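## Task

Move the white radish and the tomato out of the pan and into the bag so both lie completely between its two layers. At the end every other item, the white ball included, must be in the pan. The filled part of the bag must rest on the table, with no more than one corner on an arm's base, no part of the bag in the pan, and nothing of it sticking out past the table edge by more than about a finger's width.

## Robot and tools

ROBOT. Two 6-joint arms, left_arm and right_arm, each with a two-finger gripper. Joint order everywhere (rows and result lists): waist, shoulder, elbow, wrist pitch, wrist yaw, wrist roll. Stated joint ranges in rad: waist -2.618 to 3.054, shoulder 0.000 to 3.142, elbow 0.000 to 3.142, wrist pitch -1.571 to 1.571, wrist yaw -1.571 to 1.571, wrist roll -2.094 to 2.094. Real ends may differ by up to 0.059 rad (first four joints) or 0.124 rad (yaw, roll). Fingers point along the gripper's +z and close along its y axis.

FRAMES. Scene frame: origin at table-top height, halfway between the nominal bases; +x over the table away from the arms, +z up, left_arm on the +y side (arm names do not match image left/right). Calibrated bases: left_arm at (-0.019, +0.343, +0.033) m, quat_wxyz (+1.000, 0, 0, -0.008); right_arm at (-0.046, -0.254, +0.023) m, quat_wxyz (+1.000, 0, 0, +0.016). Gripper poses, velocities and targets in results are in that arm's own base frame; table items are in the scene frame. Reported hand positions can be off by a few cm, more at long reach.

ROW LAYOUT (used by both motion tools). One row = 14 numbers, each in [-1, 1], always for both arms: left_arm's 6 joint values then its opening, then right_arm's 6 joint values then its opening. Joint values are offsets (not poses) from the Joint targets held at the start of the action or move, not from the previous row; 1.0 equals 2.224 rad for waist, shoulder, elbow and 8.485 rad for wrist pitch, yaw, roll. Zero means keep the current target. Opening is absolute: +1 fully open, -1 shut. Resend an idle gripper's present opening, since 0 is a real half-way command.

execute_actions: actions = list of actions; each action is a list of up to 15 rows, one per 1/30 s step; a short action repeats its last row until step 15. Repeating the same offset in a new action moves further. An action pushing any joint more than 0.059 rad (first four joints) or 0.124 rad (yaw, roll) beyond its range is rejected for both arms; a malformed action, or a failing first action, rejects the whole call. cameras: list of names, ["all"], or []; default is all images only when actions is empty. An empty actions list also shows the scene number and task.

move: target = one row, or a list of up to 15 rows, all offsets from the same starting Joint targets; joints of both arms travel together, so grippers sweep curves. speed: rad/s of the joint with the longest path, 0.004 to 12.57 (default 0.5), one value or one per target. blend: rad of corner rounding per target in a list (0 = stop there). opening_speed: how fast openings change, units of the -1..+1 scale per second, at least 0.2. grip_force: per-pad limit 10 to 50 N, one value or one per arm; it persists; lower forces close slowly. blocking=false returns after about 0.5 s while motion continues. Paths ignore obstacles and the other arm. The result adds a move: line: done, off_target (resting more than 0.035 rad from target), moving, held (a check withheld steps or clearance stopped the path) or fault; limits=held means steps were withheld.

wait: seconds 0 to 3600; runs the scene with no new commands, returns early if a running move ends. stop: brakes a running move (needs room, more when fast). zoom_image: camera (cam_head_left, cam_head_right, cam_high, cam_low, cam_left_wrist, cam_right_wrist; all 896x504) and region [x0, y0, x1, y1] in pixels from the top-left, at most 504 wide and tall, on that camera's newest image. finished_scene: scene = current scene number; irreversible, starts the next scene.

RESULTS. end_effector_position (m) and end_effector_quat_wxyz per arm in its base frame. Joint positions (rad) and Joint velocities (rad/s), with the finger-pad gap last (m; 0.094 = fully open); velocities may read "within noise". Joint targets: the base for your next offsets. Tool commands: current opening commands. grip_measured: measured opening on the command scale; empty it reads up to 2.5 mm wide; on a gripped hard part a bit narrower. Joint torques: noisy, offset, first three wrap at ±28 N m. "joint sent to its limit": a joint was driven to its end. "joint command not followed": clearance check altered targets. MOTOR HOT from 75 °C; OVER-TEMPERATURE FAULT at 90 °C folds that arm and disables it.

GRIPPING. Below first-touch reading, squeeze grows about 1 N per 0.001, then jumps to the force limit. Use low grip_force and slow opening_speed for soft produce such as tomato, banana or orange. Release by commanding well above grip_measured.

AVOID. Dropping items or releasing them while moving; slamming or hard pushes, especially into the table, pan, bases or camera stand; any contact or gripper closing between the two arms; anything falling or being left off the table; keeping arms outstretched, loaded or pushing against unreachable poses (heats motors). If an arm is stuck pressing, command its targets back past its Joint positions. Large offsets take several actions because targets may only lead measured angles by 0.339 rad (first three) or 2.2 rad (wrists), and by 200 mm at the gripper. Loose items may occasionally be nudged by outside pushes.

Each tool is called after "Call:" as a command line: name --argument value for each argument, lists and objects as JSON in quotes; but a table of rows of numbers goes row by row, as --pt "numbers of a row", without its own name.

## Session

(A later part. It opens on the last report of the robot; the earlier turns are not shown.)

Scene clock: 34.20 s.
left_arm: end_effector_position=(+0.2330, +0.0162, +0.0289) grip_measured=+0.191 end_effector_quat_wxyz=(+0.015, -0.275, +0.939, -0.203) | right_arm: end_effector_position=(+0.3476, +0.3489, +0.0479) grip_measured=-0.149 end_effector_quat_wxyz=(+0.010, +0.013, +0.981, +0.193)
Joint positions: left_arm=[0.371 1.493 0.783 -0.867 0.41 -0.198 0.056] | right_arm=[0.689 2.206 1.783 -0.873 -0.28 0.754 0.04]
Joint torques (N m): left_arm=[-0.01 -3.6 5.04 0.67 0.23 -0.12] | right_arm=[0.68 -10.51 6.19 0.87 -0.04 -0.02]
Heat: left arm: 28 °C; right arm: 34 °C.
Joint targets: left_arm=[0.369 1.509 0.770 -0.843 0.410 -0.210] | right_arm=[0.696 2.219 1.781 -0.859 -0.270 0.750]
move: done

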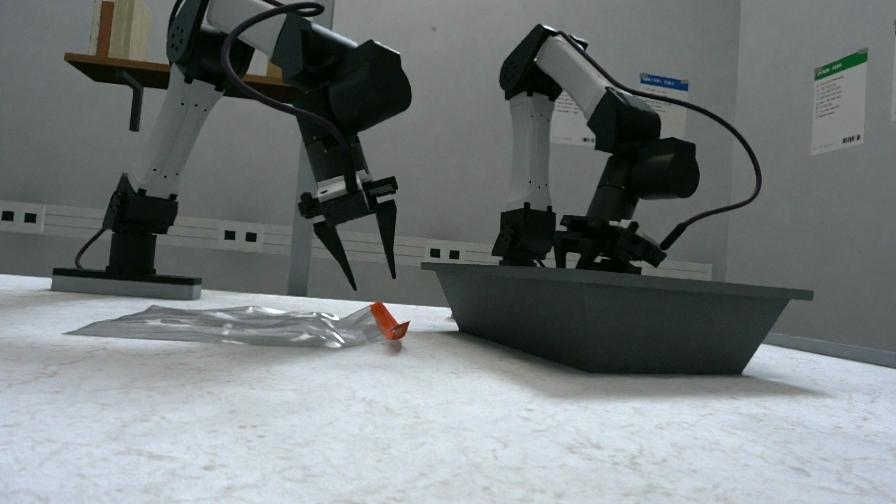

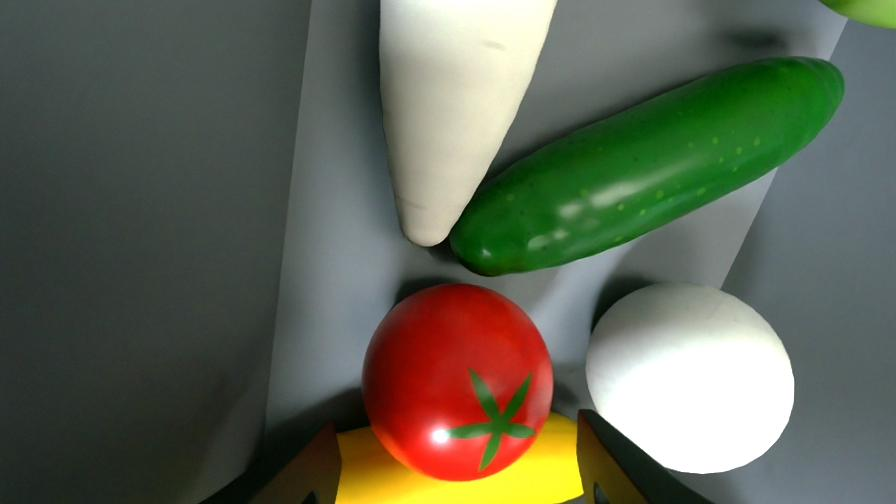

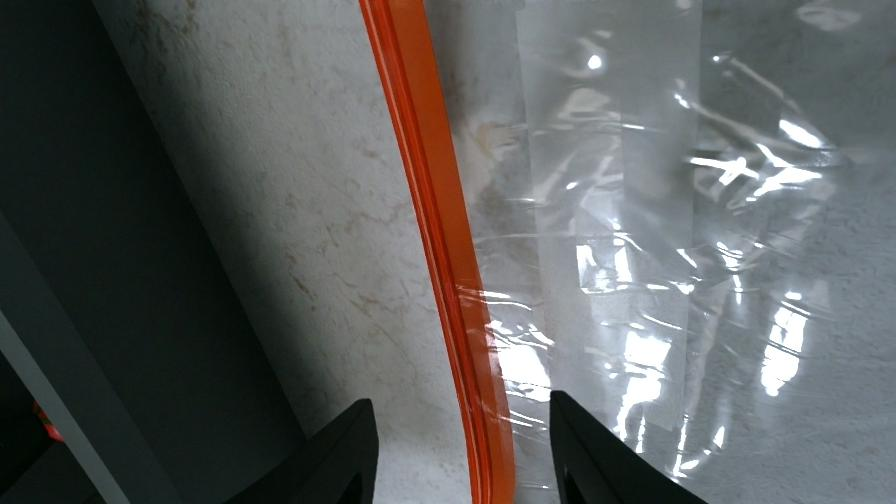

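Call:
move --pt "-0.0022 0.0153 0.0031 0.0039 0 0 0.19 0 0.0056 -0.0201 0.0067 0 0 -0.36" --pt "-0.0022 0.0153 0.0031 0.0039 0 0 -0.25 0 0.0056 -0.0201 0.0067 0 0 -0.36" --speed 0.2 --grip_force '[25, 40]' --cameras '["cam_low","cam_left_wrist","cam_right_wrist"]'

Scene clock: 39.00 s.
left_arm: end_effector_position=(+0.2408, +0.0170, +0.0220) grip_measured=-0.246 end_effector_quat_wxyz=(+0.020, -0.272, +0.940, -0.206) | right_arm: end_effector_position=(+0.3476, +0.3489, +0.0329) grip_measured=-0.359 end_effector_quat_wxyz=(+0.011, +0.013, +0.981, +0.194)
Joint positions: left_arm=[0.366 1.529 0.783 -0.819 0.416 -0.198 0.035] | right_arm=[0.689 2.217 1.739 -0.816 -0.28 0.754 0.03]
Joint torques (N m): left_arm=[0.01 -3.97 5.5 0.49 0.16 -0.13] | right_arm=[0.65 -10.21 6.08 0.89 -0.04 -0.02]
Heat: left arm: 28 °C; right arm: 34 °C.
Joint targets: left_arm=[0.364 1.543 0.777 -0.810 0.411 -0.210] | right_arm=[0.696 2.232 1.737 -0.802 -0.270 0.750]
grip_force (N): 25, 40
move: done

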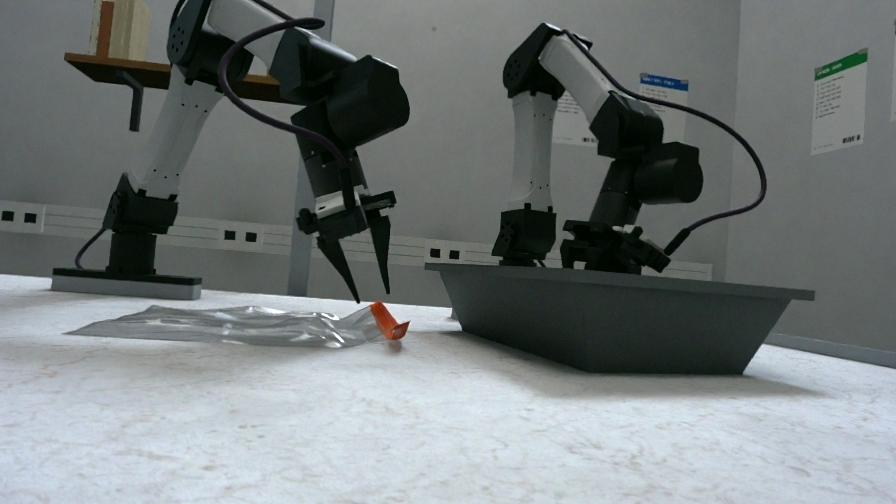

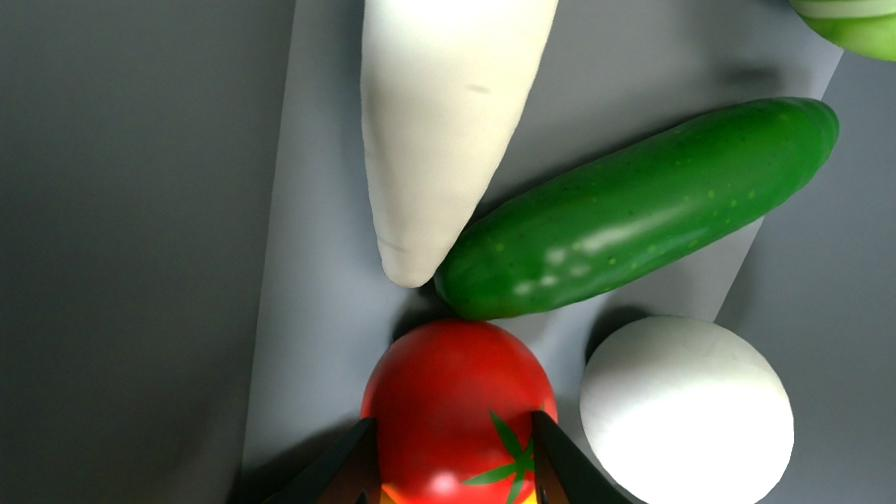

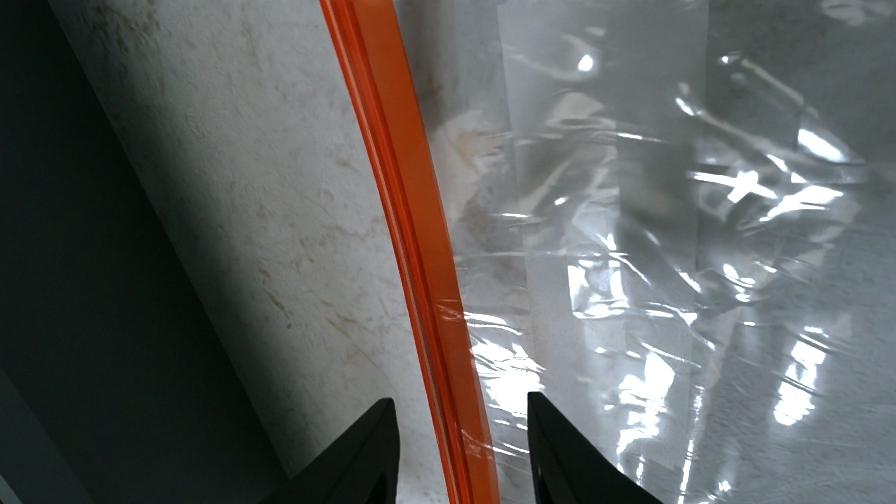

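Call:
move --pt "-0.0043 0.0196 0.0036 0.0041 0 0 0.19 0 0.005 -0.0173 0.0059 0 0 -0.36" --pt "-0.0043 0.0196 0.0036 0.0041 0 0 -0.3 0 0.005 -0.0173 0.0059 0 0 -0.36" --speed 0.15 --grip_force '[25, 40]' --cameras '["cam_low","cam_left_wrist","cam_right_wrist"]'

Scene clock: 43.17 s.
left_arm: end_effector_position=(+0.2545, +0.0145, +0.0177) grip_measured=-0.295 end_effector_quat_wxyz=(+0.034, -0.265, +0.938, -0.222) | right_arm: end_effector_position=(+0.3471, +0.3484, +0.0194) grip_measured=-0.359 end_effector_quat_wxyz=(+0.012, +0.012, +0.981, +0.194)
Joint positions: left_arm=[0.359 1.567 0.788 -0.758 0.451 -0.2 0.033] | right_arm=[0.689 2.228 1.701 -0.766 -0.28 0.754 0.03]
Joint torques (N m): left_arm=[-0.16 -3.81 5.87 0.3 -0.13 -0.11] | right_arm=[0.68 -10.18 5.97 0.89 -0.05 -0.02]
Heat: left arm: 28 °C; right arm: 35 °C.
Joint targets: left_arm=[0.354 1.586 0.785 -0.775 0.411 -0.210] | right_arm=[0.696 2.243 1.698 -0.752 -0.270 0.750]
grip_force (N): 25, 40
move: off_target (left_arm); left_arm: the wrist yaw is farthest, 0.040 rad from its target

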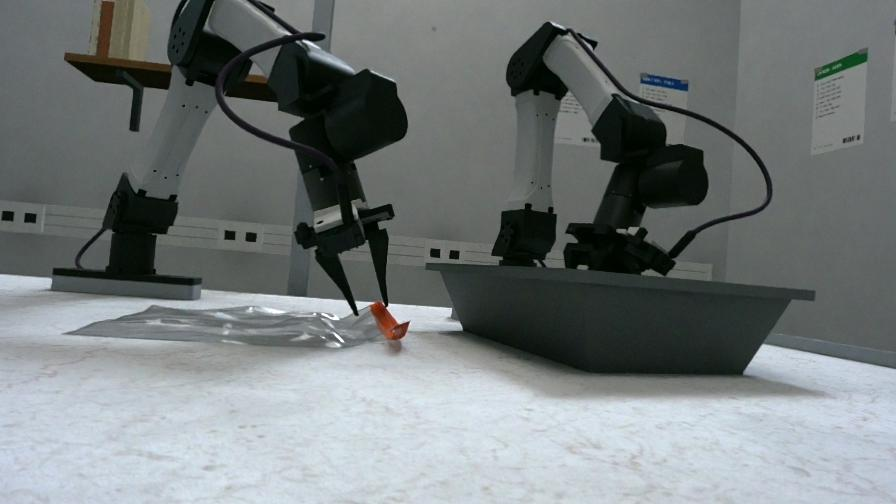

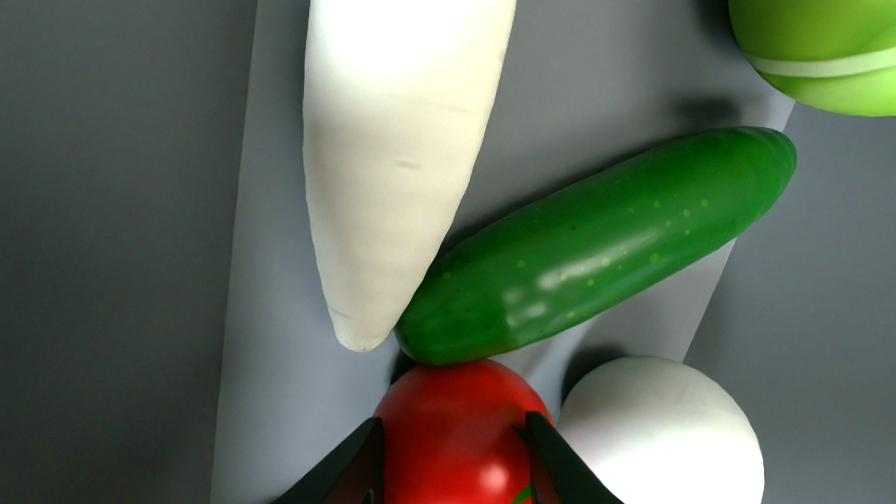

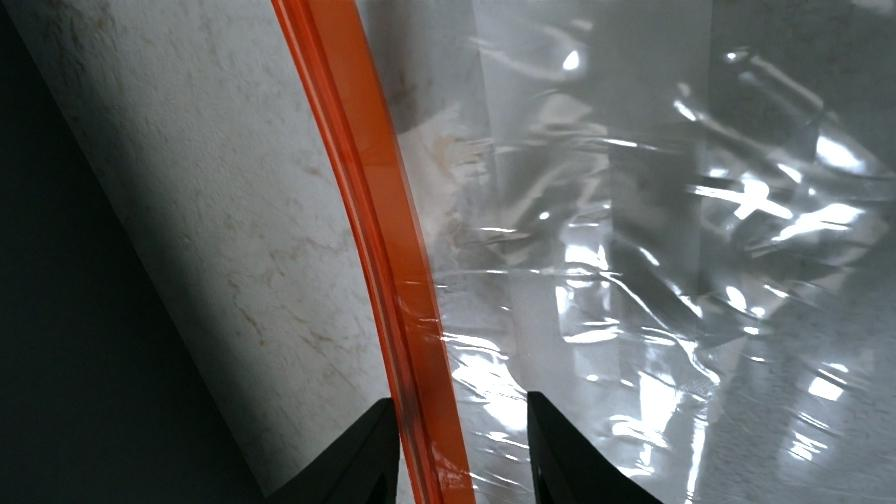

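Call:
move --target '[0.0103,-0.0423,0.0306,-0.02,0,0,0.3, 0.0057,0.0135,0.0094,0.0006,0,0,-0.36]' --speed 0.25 --cameras '["cam_low","cam_left_wrist","cam_right_wrist"]'

Call:
zoom_image --camera "cam_low" --region '[310, 240, 450, 370]'

Scene clock: 45.93 s.
left_arm: end_effector_position=(+0.2353, +0.0140, +0.0390) grip_measured=+0.298 end_effector_quat_wxyz=(+0.001, -0.279, +0.937, -0.213) | right_arm: end_effector_position=(+0.3415, +0.3517, +0.0067) grip_measured=-0.359 end_effector_quat_wxyz=(+0.002, +0.008, +0.982, +0.187)
Joint positions: left_arm=[0.371 1.508 0.835 -0.933 0.428 -0.2 0.061] | right_arm=[0.702 2.255 1.701 -0.761 -0.279 0.754 0.03]
Joint torques (N m): left_arm=[0.69 -6.24 7.99 0.19 0.09 -0.11] | right_arm=[0.68 -10.09 7.9 0.84 -0.04 -0.02]
Heat: left arm: 28 °C; right arm: 35 °C.
Joint targets: left_arm=[0.377 1.492 0.853 -0.945 0.410 -0.210] | right_arm=[0.709 2.273 1.719 -0.747 -0.270 0.750]
grip_force (N): 25, 40
move: done

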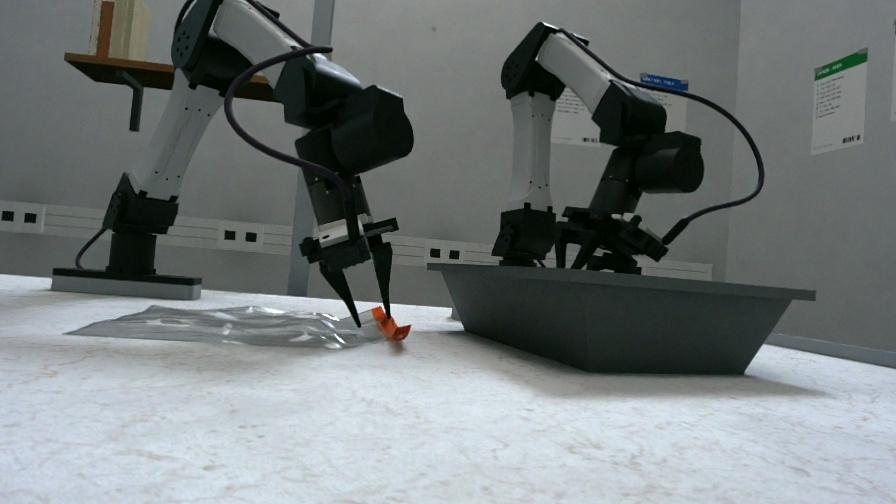

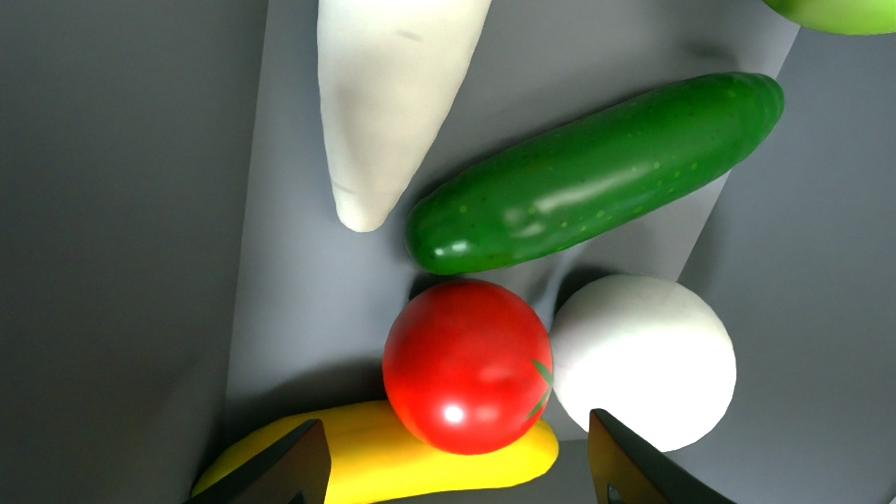

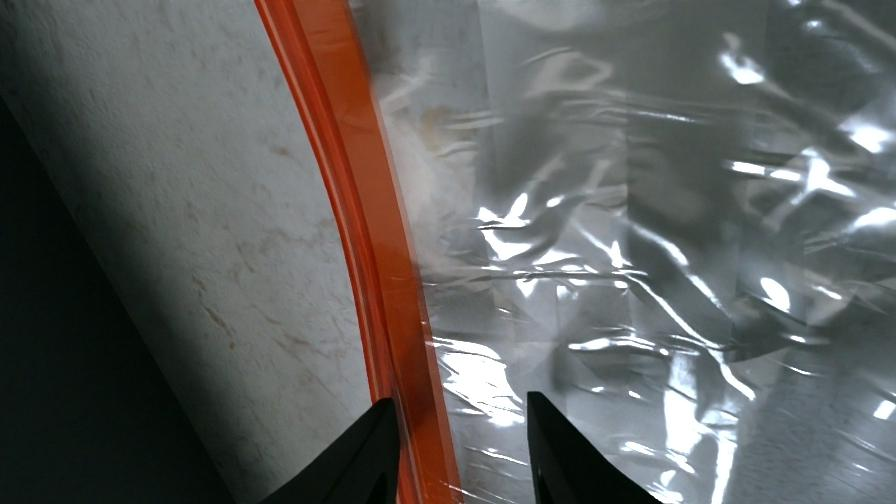

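Scaled by 3.600 from the camera's image (finer frame: 1280x720).

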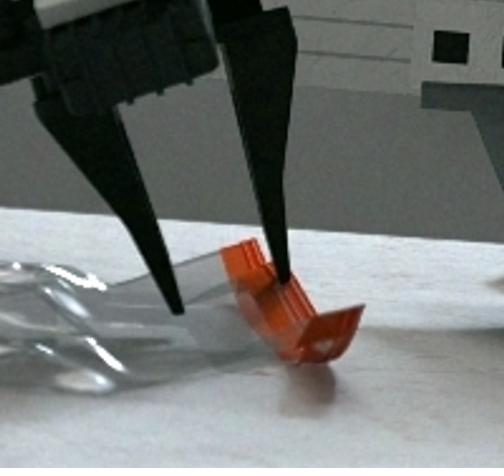

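Call:
move --pt "-0.04 0.004 0.012 -0.0015 -0.01 0 0.106 -0.004 -0.0184 0.0081 -0.0065 0 0 -0.234" --pt "-0.09 0.008 0.027 -0.0034 -0.021 0 0.106 0.0351 0.0827 0.2307 -0.0585 0.0216 0.0066 -0.234" --pt "-0.1 0.009 0.0294 -0.0038 -0.0236 0 0.106 0.0351 0.0859 0.1844 -0.0458 0.0216 0.0066 -0.234" --speed '[0.3,0.8,0.4]' --blend '[0.02,0.04,0]' --cameras '["cam_low","cam_left_wrist","cam_right_wrist"]'

Call:
zoom_image --camera "cam_low" --region '[310, 240, 450, 370]'

Scene clock: 50.90 s.
left_arm: end_effector_position=(+0.2408, -0.0005, +0.0423) grip_measured=+0.108 end_effector_quat_wxyz=(-0.004, -0.179, +0.977, -0.113) | right_arm: end_effector_position=(+0.3423, +0.3653, +0.0157) grip_measured=-0.235 end_effector_quat_wxyz=(+0.002, +0.005, +0.997, +0.071)
Joint positions: left_arm=[0.161 1.508 0.898 -0.965 0.227 -0.2 0.052] | right_arm=[0.784 2.451 2.131 -1.148 -0.097 0.799 0.036]
Joint torques (N m): left_arm=[-0.25 -4.88 8.53 0.27 -0.05 -0.12] | right_arm=[0.27 -11.84 5.89 0.51 0.06 0.12]
Heat: left arm: 29 °C; right arm: 36 °C.
Joint targets: left_arm=[0.155 1.512 0.918 -0.977 0.210 -0.210] | right_arm=[0.787 2.464 2.129 -1.136 -0.087 0.806]
grip_force (N): 25, 40
move: done

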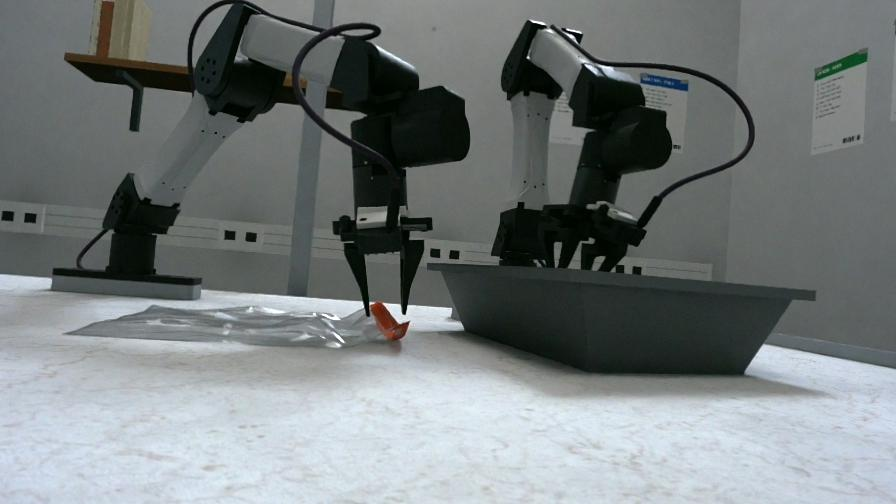

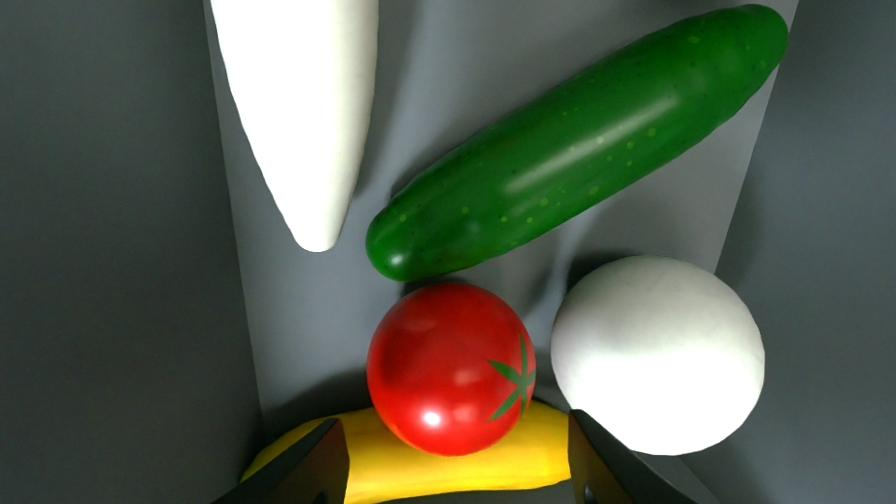

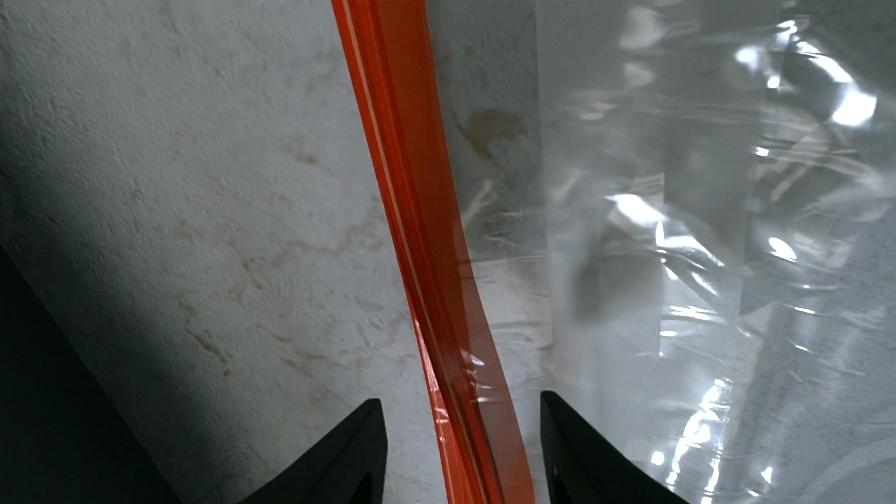

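Scaled by 3.600 from the camera's image (finer frame: 1280x720).

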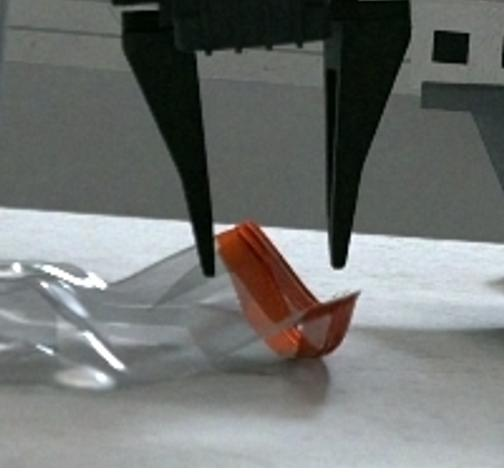

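Call:
move --pt "-0.0081 0.0283 -0.0472 0.0185 0 0 0.106 0 0.0006 -0.0078 0.0022 0 0 -0.234" --pt "-0.0081 0.0283 -0.0472 0.0185 0 0 -0.15 0 0.0006 -0.0078 0.0022 0 0 -1" --speed 0.2 --grip_force '[25, 40]' --cameras '["cam_low","cam_left_wrist","cam_right_wrist"]'

Call:
zoom_image --camera "cam_low" --region '[310, 240, 450, 370]'

Scene clock: 54.83 s.
left_arm: end_effector_position=(+0.2427, -0.0045, +0.0132) grip_measured=-0.086 end_effector_quat_wxyz=(-0.003, -0.170, +0.979, -0.113) | right_arm: end_effector_position=(+0.3430, +0.3659, +0.0123) grip_measured=-0.991 end_effector_quat_wxyz=(+0.003, +0.005, +0.997, +0.072)
Joint positions: left_arm=[0.143 1.563 0.823 -0.83 0.227 -0.2 0.043] | right_arm=[0.784 2.451 2.117 -1.129 -0.097 0.799 0]
Joint torques (N m): left_arm=[-0.34 -4.38 5.2 0.52 -0.03 -0.12] | right_arm=[0.28 -11.55 5.72 0.56 0.06 0.12]
Heat: left arm: 29 °C; right arm: 38 °C.
Joint targets: left_arm=[0.136 1.575 0.813 -0.820 0.210 -0.210] | right_arm=[0.787 2.466 2.112 -1.117 -0.087 0.806]
grip_force (N): 25, 40
move: done

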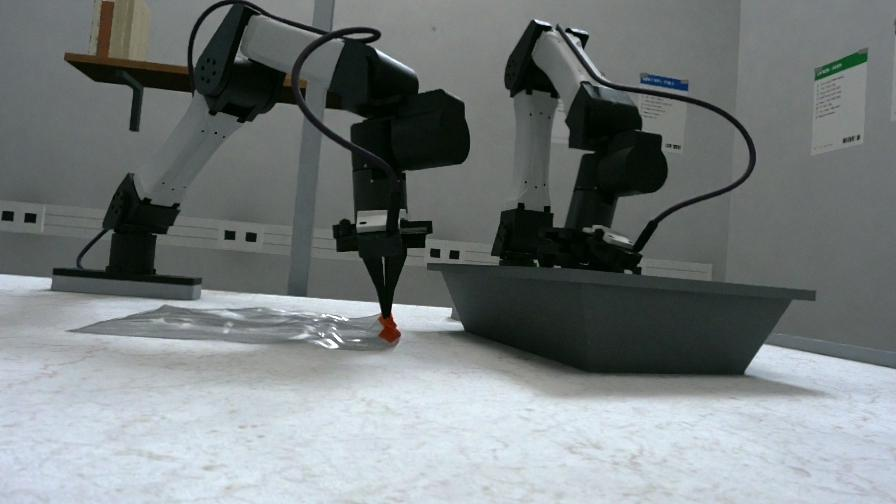

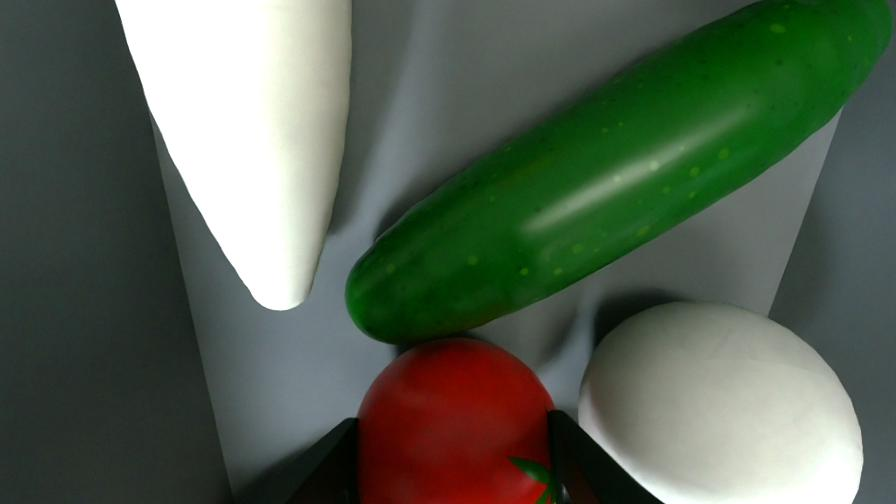

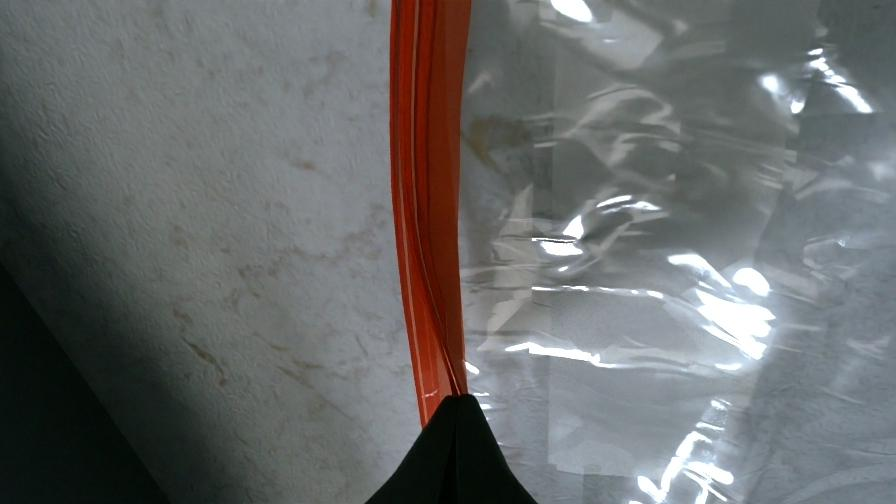

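Scaled by 3.600 from the camera's image (finer frame: 1280x720).

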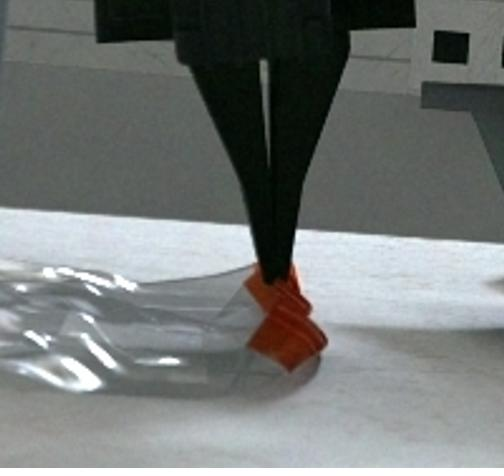

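Call:
move --target '[0,-0.0517,0.237,-0.0743,0,0,-0.15, -0.0562,-0.1084,-0.1403,0.0279,-0.0282,-0.0068,-1]' --speed 0.35 --cameras '["cam_low","cam_left_wrist","cam_right_wrist","cam_head_right"]'

Call:
zoom_image --camera "cam_low" --region '[210, 200, 450, 370]'

Scene clock: 58.30 s.
left_arm: end_effector_position=(+0.2442, -0.0041, +0.1547) grip_measured=-0.087 end_effector_quat_wxyz=(-0.013, -0.171, +0.979, -0.112) | right_arm: end_effector_position=(+0.3480, +0.3422, +0.0185) grip_measured=-0.991 end_effector_quat_wxyz=(-0.028, +0.029, +0.982, +0.182)
Joint positions: left_arm=[0.143 1.475 1.322 -1.438 0.226 -0.2 0.043] | right_arm=[0.666 2.285 1.805 -0.893 -0.315 0.756 0]
Joint torques (N m): left_arm=[-0.29 -6.3 8.62 0.24 -0.03 -0.11] | right_arm=[-0.4 -17.14 5.67 0.74 -0.24 -0.05]
Heat: left arm: 29 °C; right arm: 40 °C.
Joint targets: left_arm=[0.136 1.460 1.340 -1.451 0.210 -0.210] | right_arm=[0.662 2.224 1.800 -0.880 -0.326 0.748]
grip_force (N): 25, 40
move: off_target (right_arm); right_arm: the shoulder is farthest, 0.060 rad from its target
Images, in order (width x height): cam_head_right 896x504, cam_low 896x504, cam_left_wrist 896x504, cam_right_wrist 896x504.

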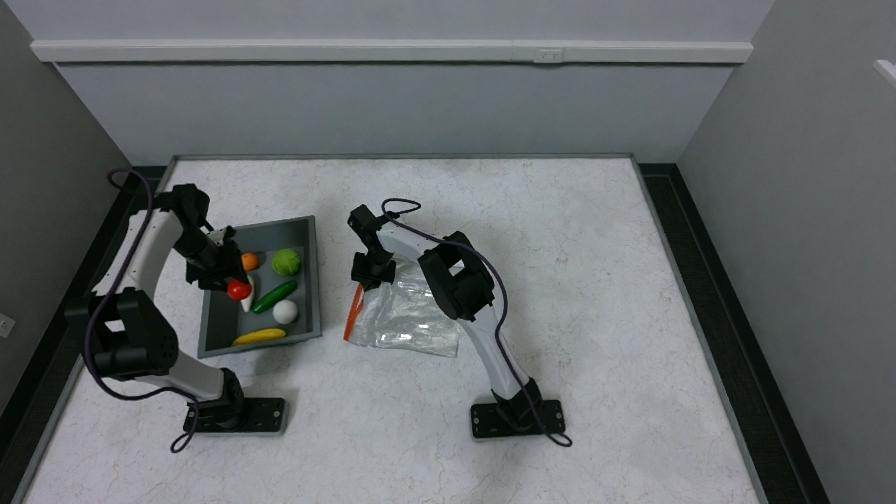

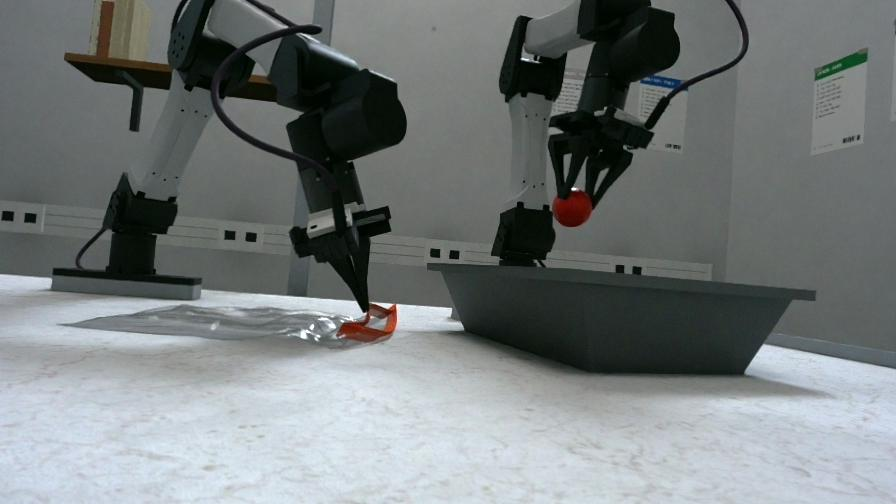

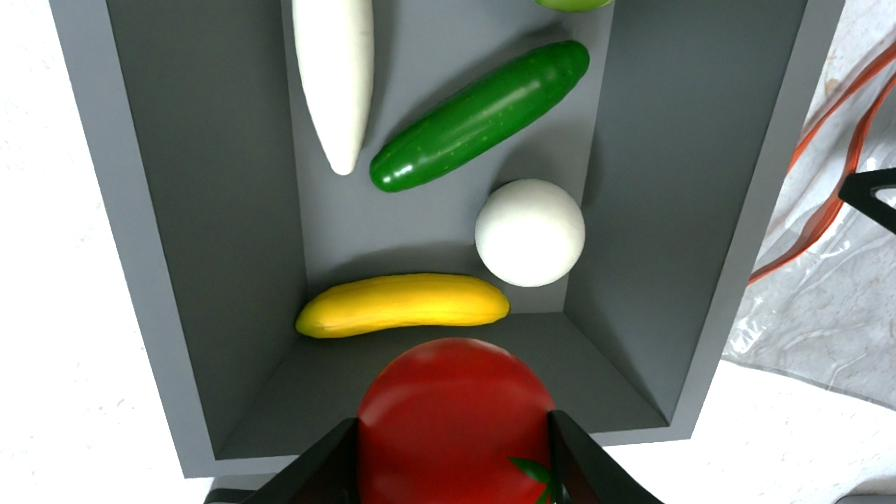

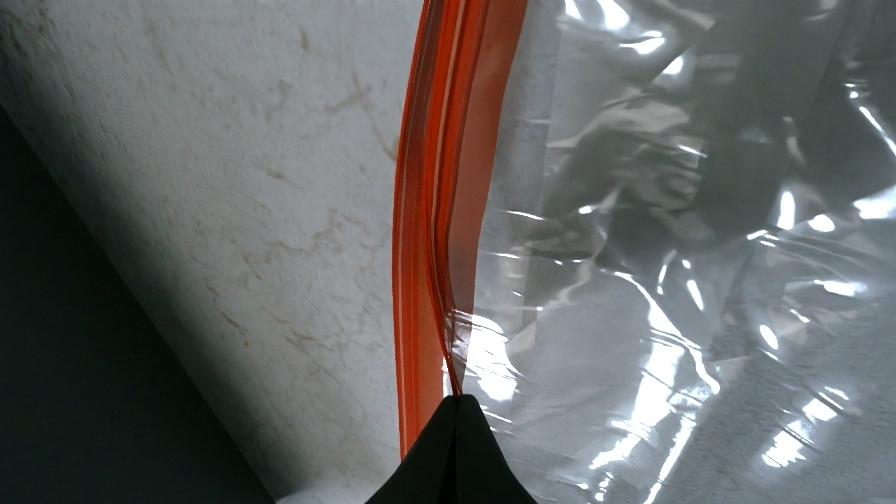

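Scaled by 2.100 from the camera's image (finer frame: 1280x720).

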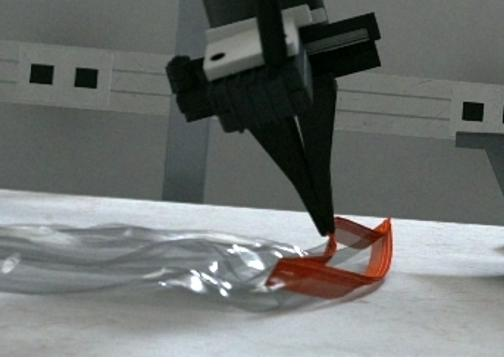

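Call:
move --target '[-0.1772,0.0798,-0.0382,0.0644,0.0532,0.1556,-0.15, -0.1079,-0.1322,-0.326,0.1175,-0.0777,0.0173,-1]' --speed 0.5 --cameras '["all"]'

Call:
zoom_image --camera "cam_low" --region '[210, 150, 510, 370]'

Scene clock: 65.83 s.
left_arm: end_effector_position=(+0.3102, -0.1885, +0.1449) grip_measured=-0.087 end_effector_quat_wxyz=(+0.259, +0.623, +0.702, -0.228) | right_arm: end_effector_position=(+0.3444, +0.3143, +0.0767) grip_measured=-0.991 end_effector_quat_wxyz=(-0.003, +0.018, +0.838, +0.545)
Joint positions: left_arm=[-0.254 1.622 1.267 -0.913 0.646 1.097 0.043] | right_arm=[0.426 1.981 1.079 0.097 -0.972 0.889 0]
Joint torques (N m): left_arm=[-0.09 -5.82 6.28 1.07 0.53 0.05] | right_arm=[-0.4 -13.7 5.42 1.47 -0.47 0.06]
Heat: left arm: 30 °C; right arm: 43 °C.
Joint targets: left_arm=[-0.258 1.638 1.255 -0.904 0.662 1.110] | right_arm=[0.422 1.930 1.075 0.117 -0.986 0.895]
grip_force (N): 25, 40
move: off_target (right_arm); right_arm: the shoulder is farthest, 0.051 rad from its target

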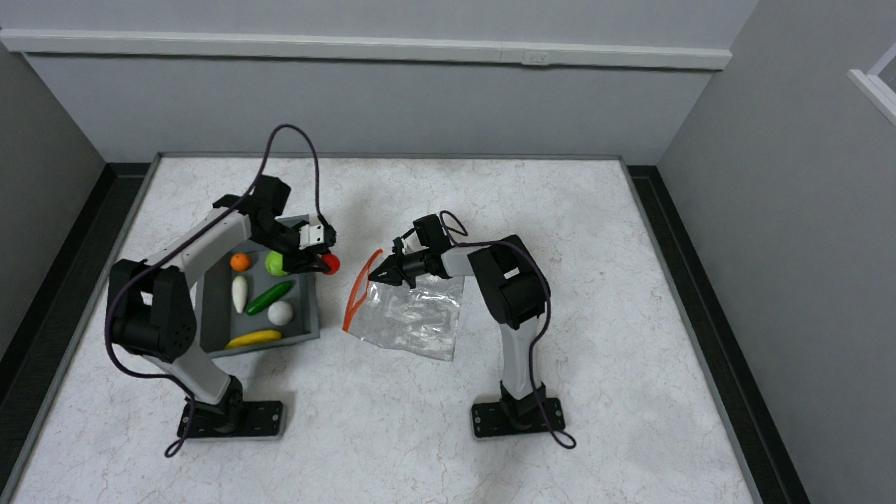

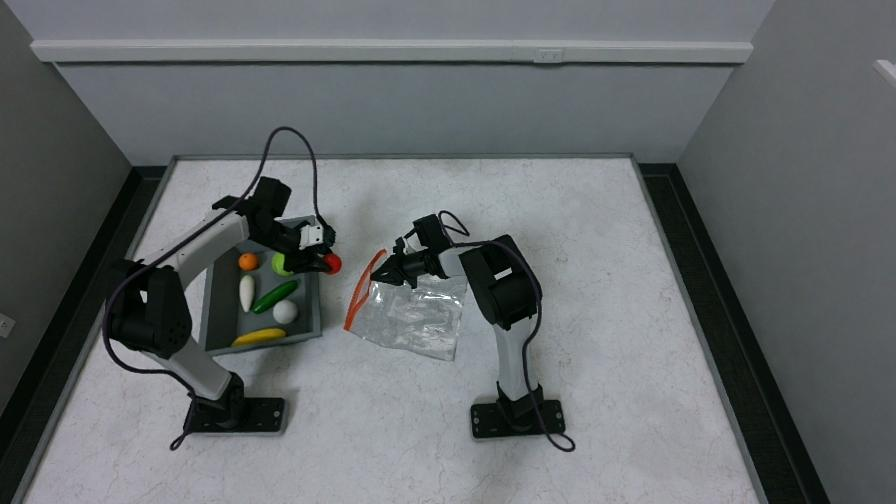

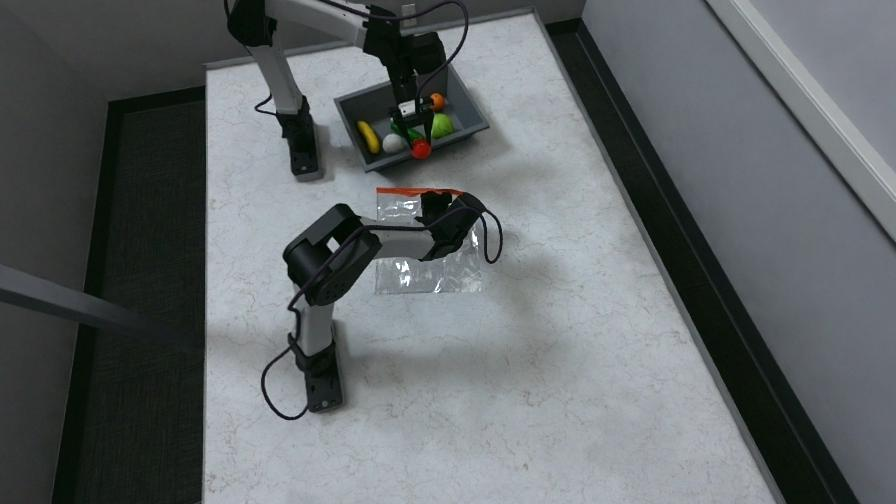

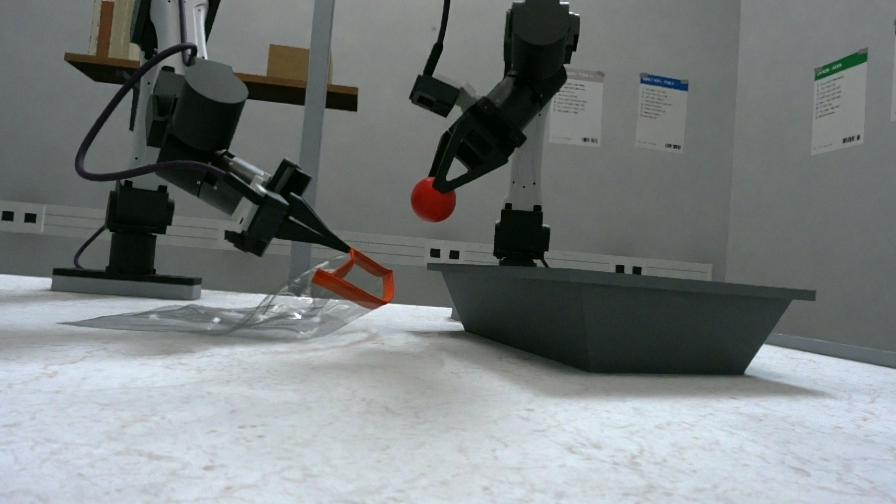

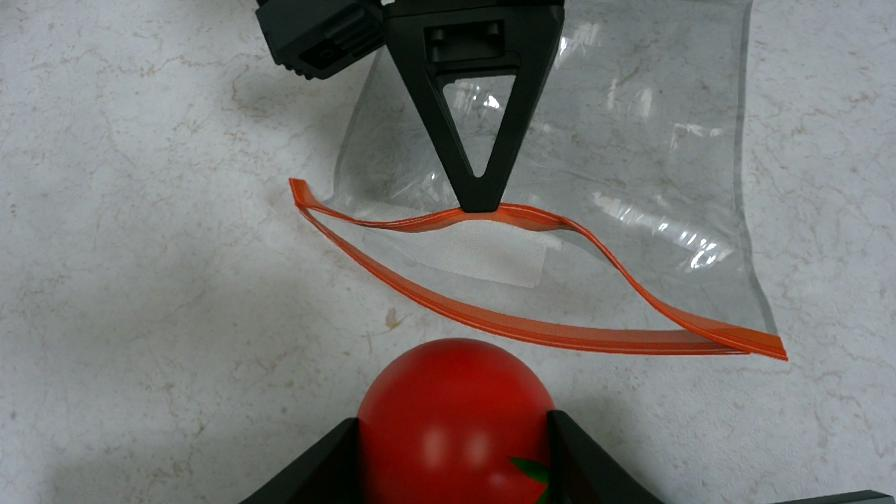

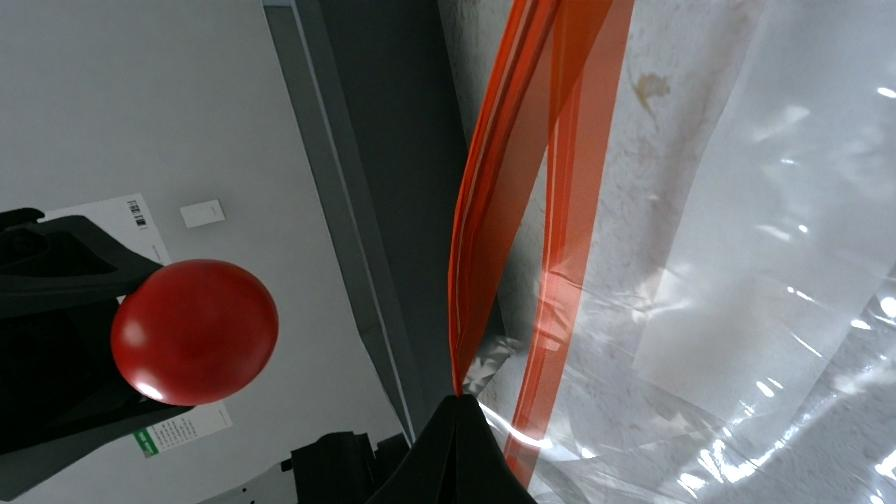

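Scaled by 1.680 from the camera's image (finer frame: 1280x720).

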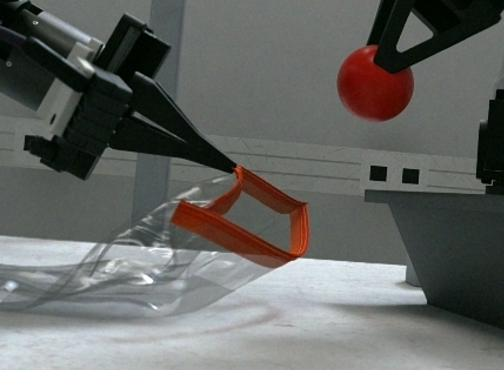

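Call:
move --target '[-0.0576,0.0384,-0.0719,0.0405,-0.0052,-0.0163,-0.15, 0,0,0,0,0,0,-1]' --speed 0.4 --cameras '["cam_low","cam_left_wrist","cam_head_right"]'

Call:
zoom_image --camera "cam_low" --region '[210, 150, 510, 370]'

Scene clock: 69.30 s.
left_arm: end_effector_position=(+0.3097, -0.2354, +0.0877) grip_measured=-0.087 end_effector_quat_wxyz=(+0.270, +0.636, +0.684, -0.236) | right_arm: end_effector_position=(+0.3444, +0.3143, +0.0768) grip_measured=-0.991 end_effector_quat_wxyz=(-0.003, +0.018, +0.838, +0.545)
Joint positions: left_arm=[-0.382 1.709 1.106 -0.57 0.634 0.985 0.043] | right_arm=[0.426 1.981 1.079 0.098 -0.973 0.889 0]
Joint torques (N m): left_arm=[-0.08 -6.5 6.28 1.25 0.22 -0.15] | right_arm=[-0.43 -13.71 5.45 1.49 -0.45 0.06]
Heat: left arm: 30 °C; right arm: 44 °C.
Joint targets: left_arm=[-0.386 1.723 1.096 -0.561 0.617 0.972] | right_arm=[0.422 1.930 1.075 0.117 -0.986 0.895]
grip_force (N): 25, 40
move: done
Images, in order (width x height): cam_head_right 896x504, cam_low 896x504, cam_left_wrist 896x504.

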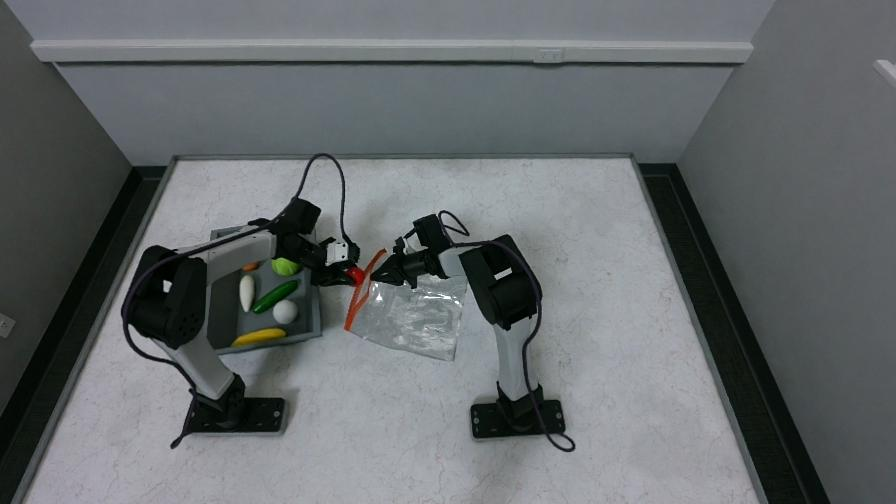

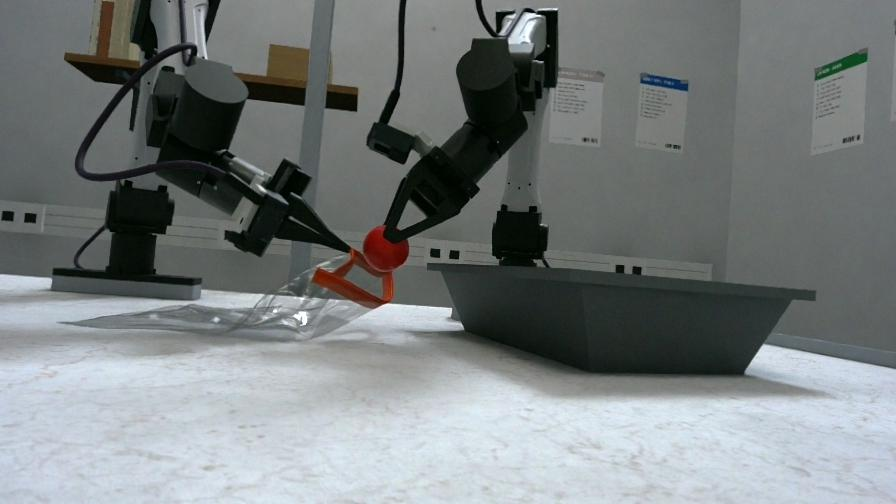

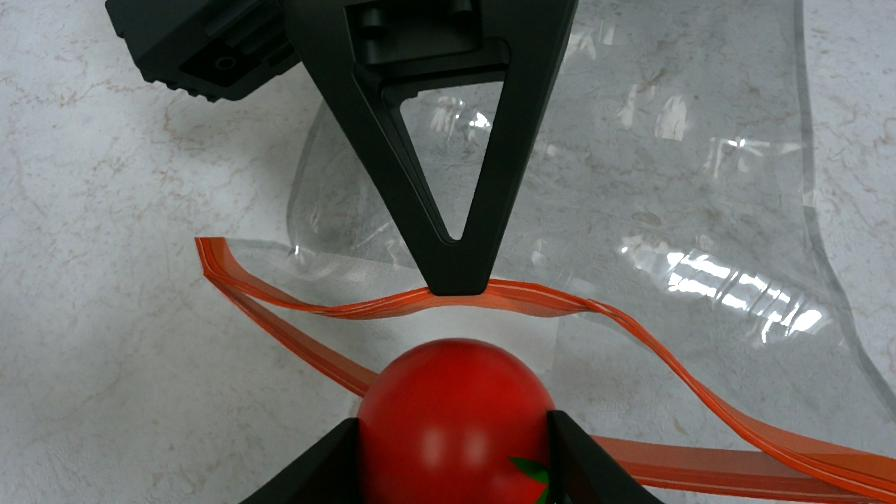

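Scaled by 1.680 from the camera's image (finer frame: 1280x720).

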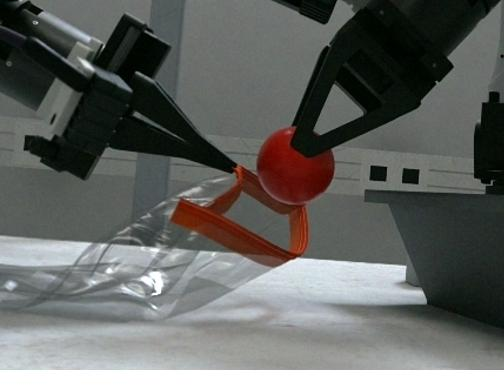

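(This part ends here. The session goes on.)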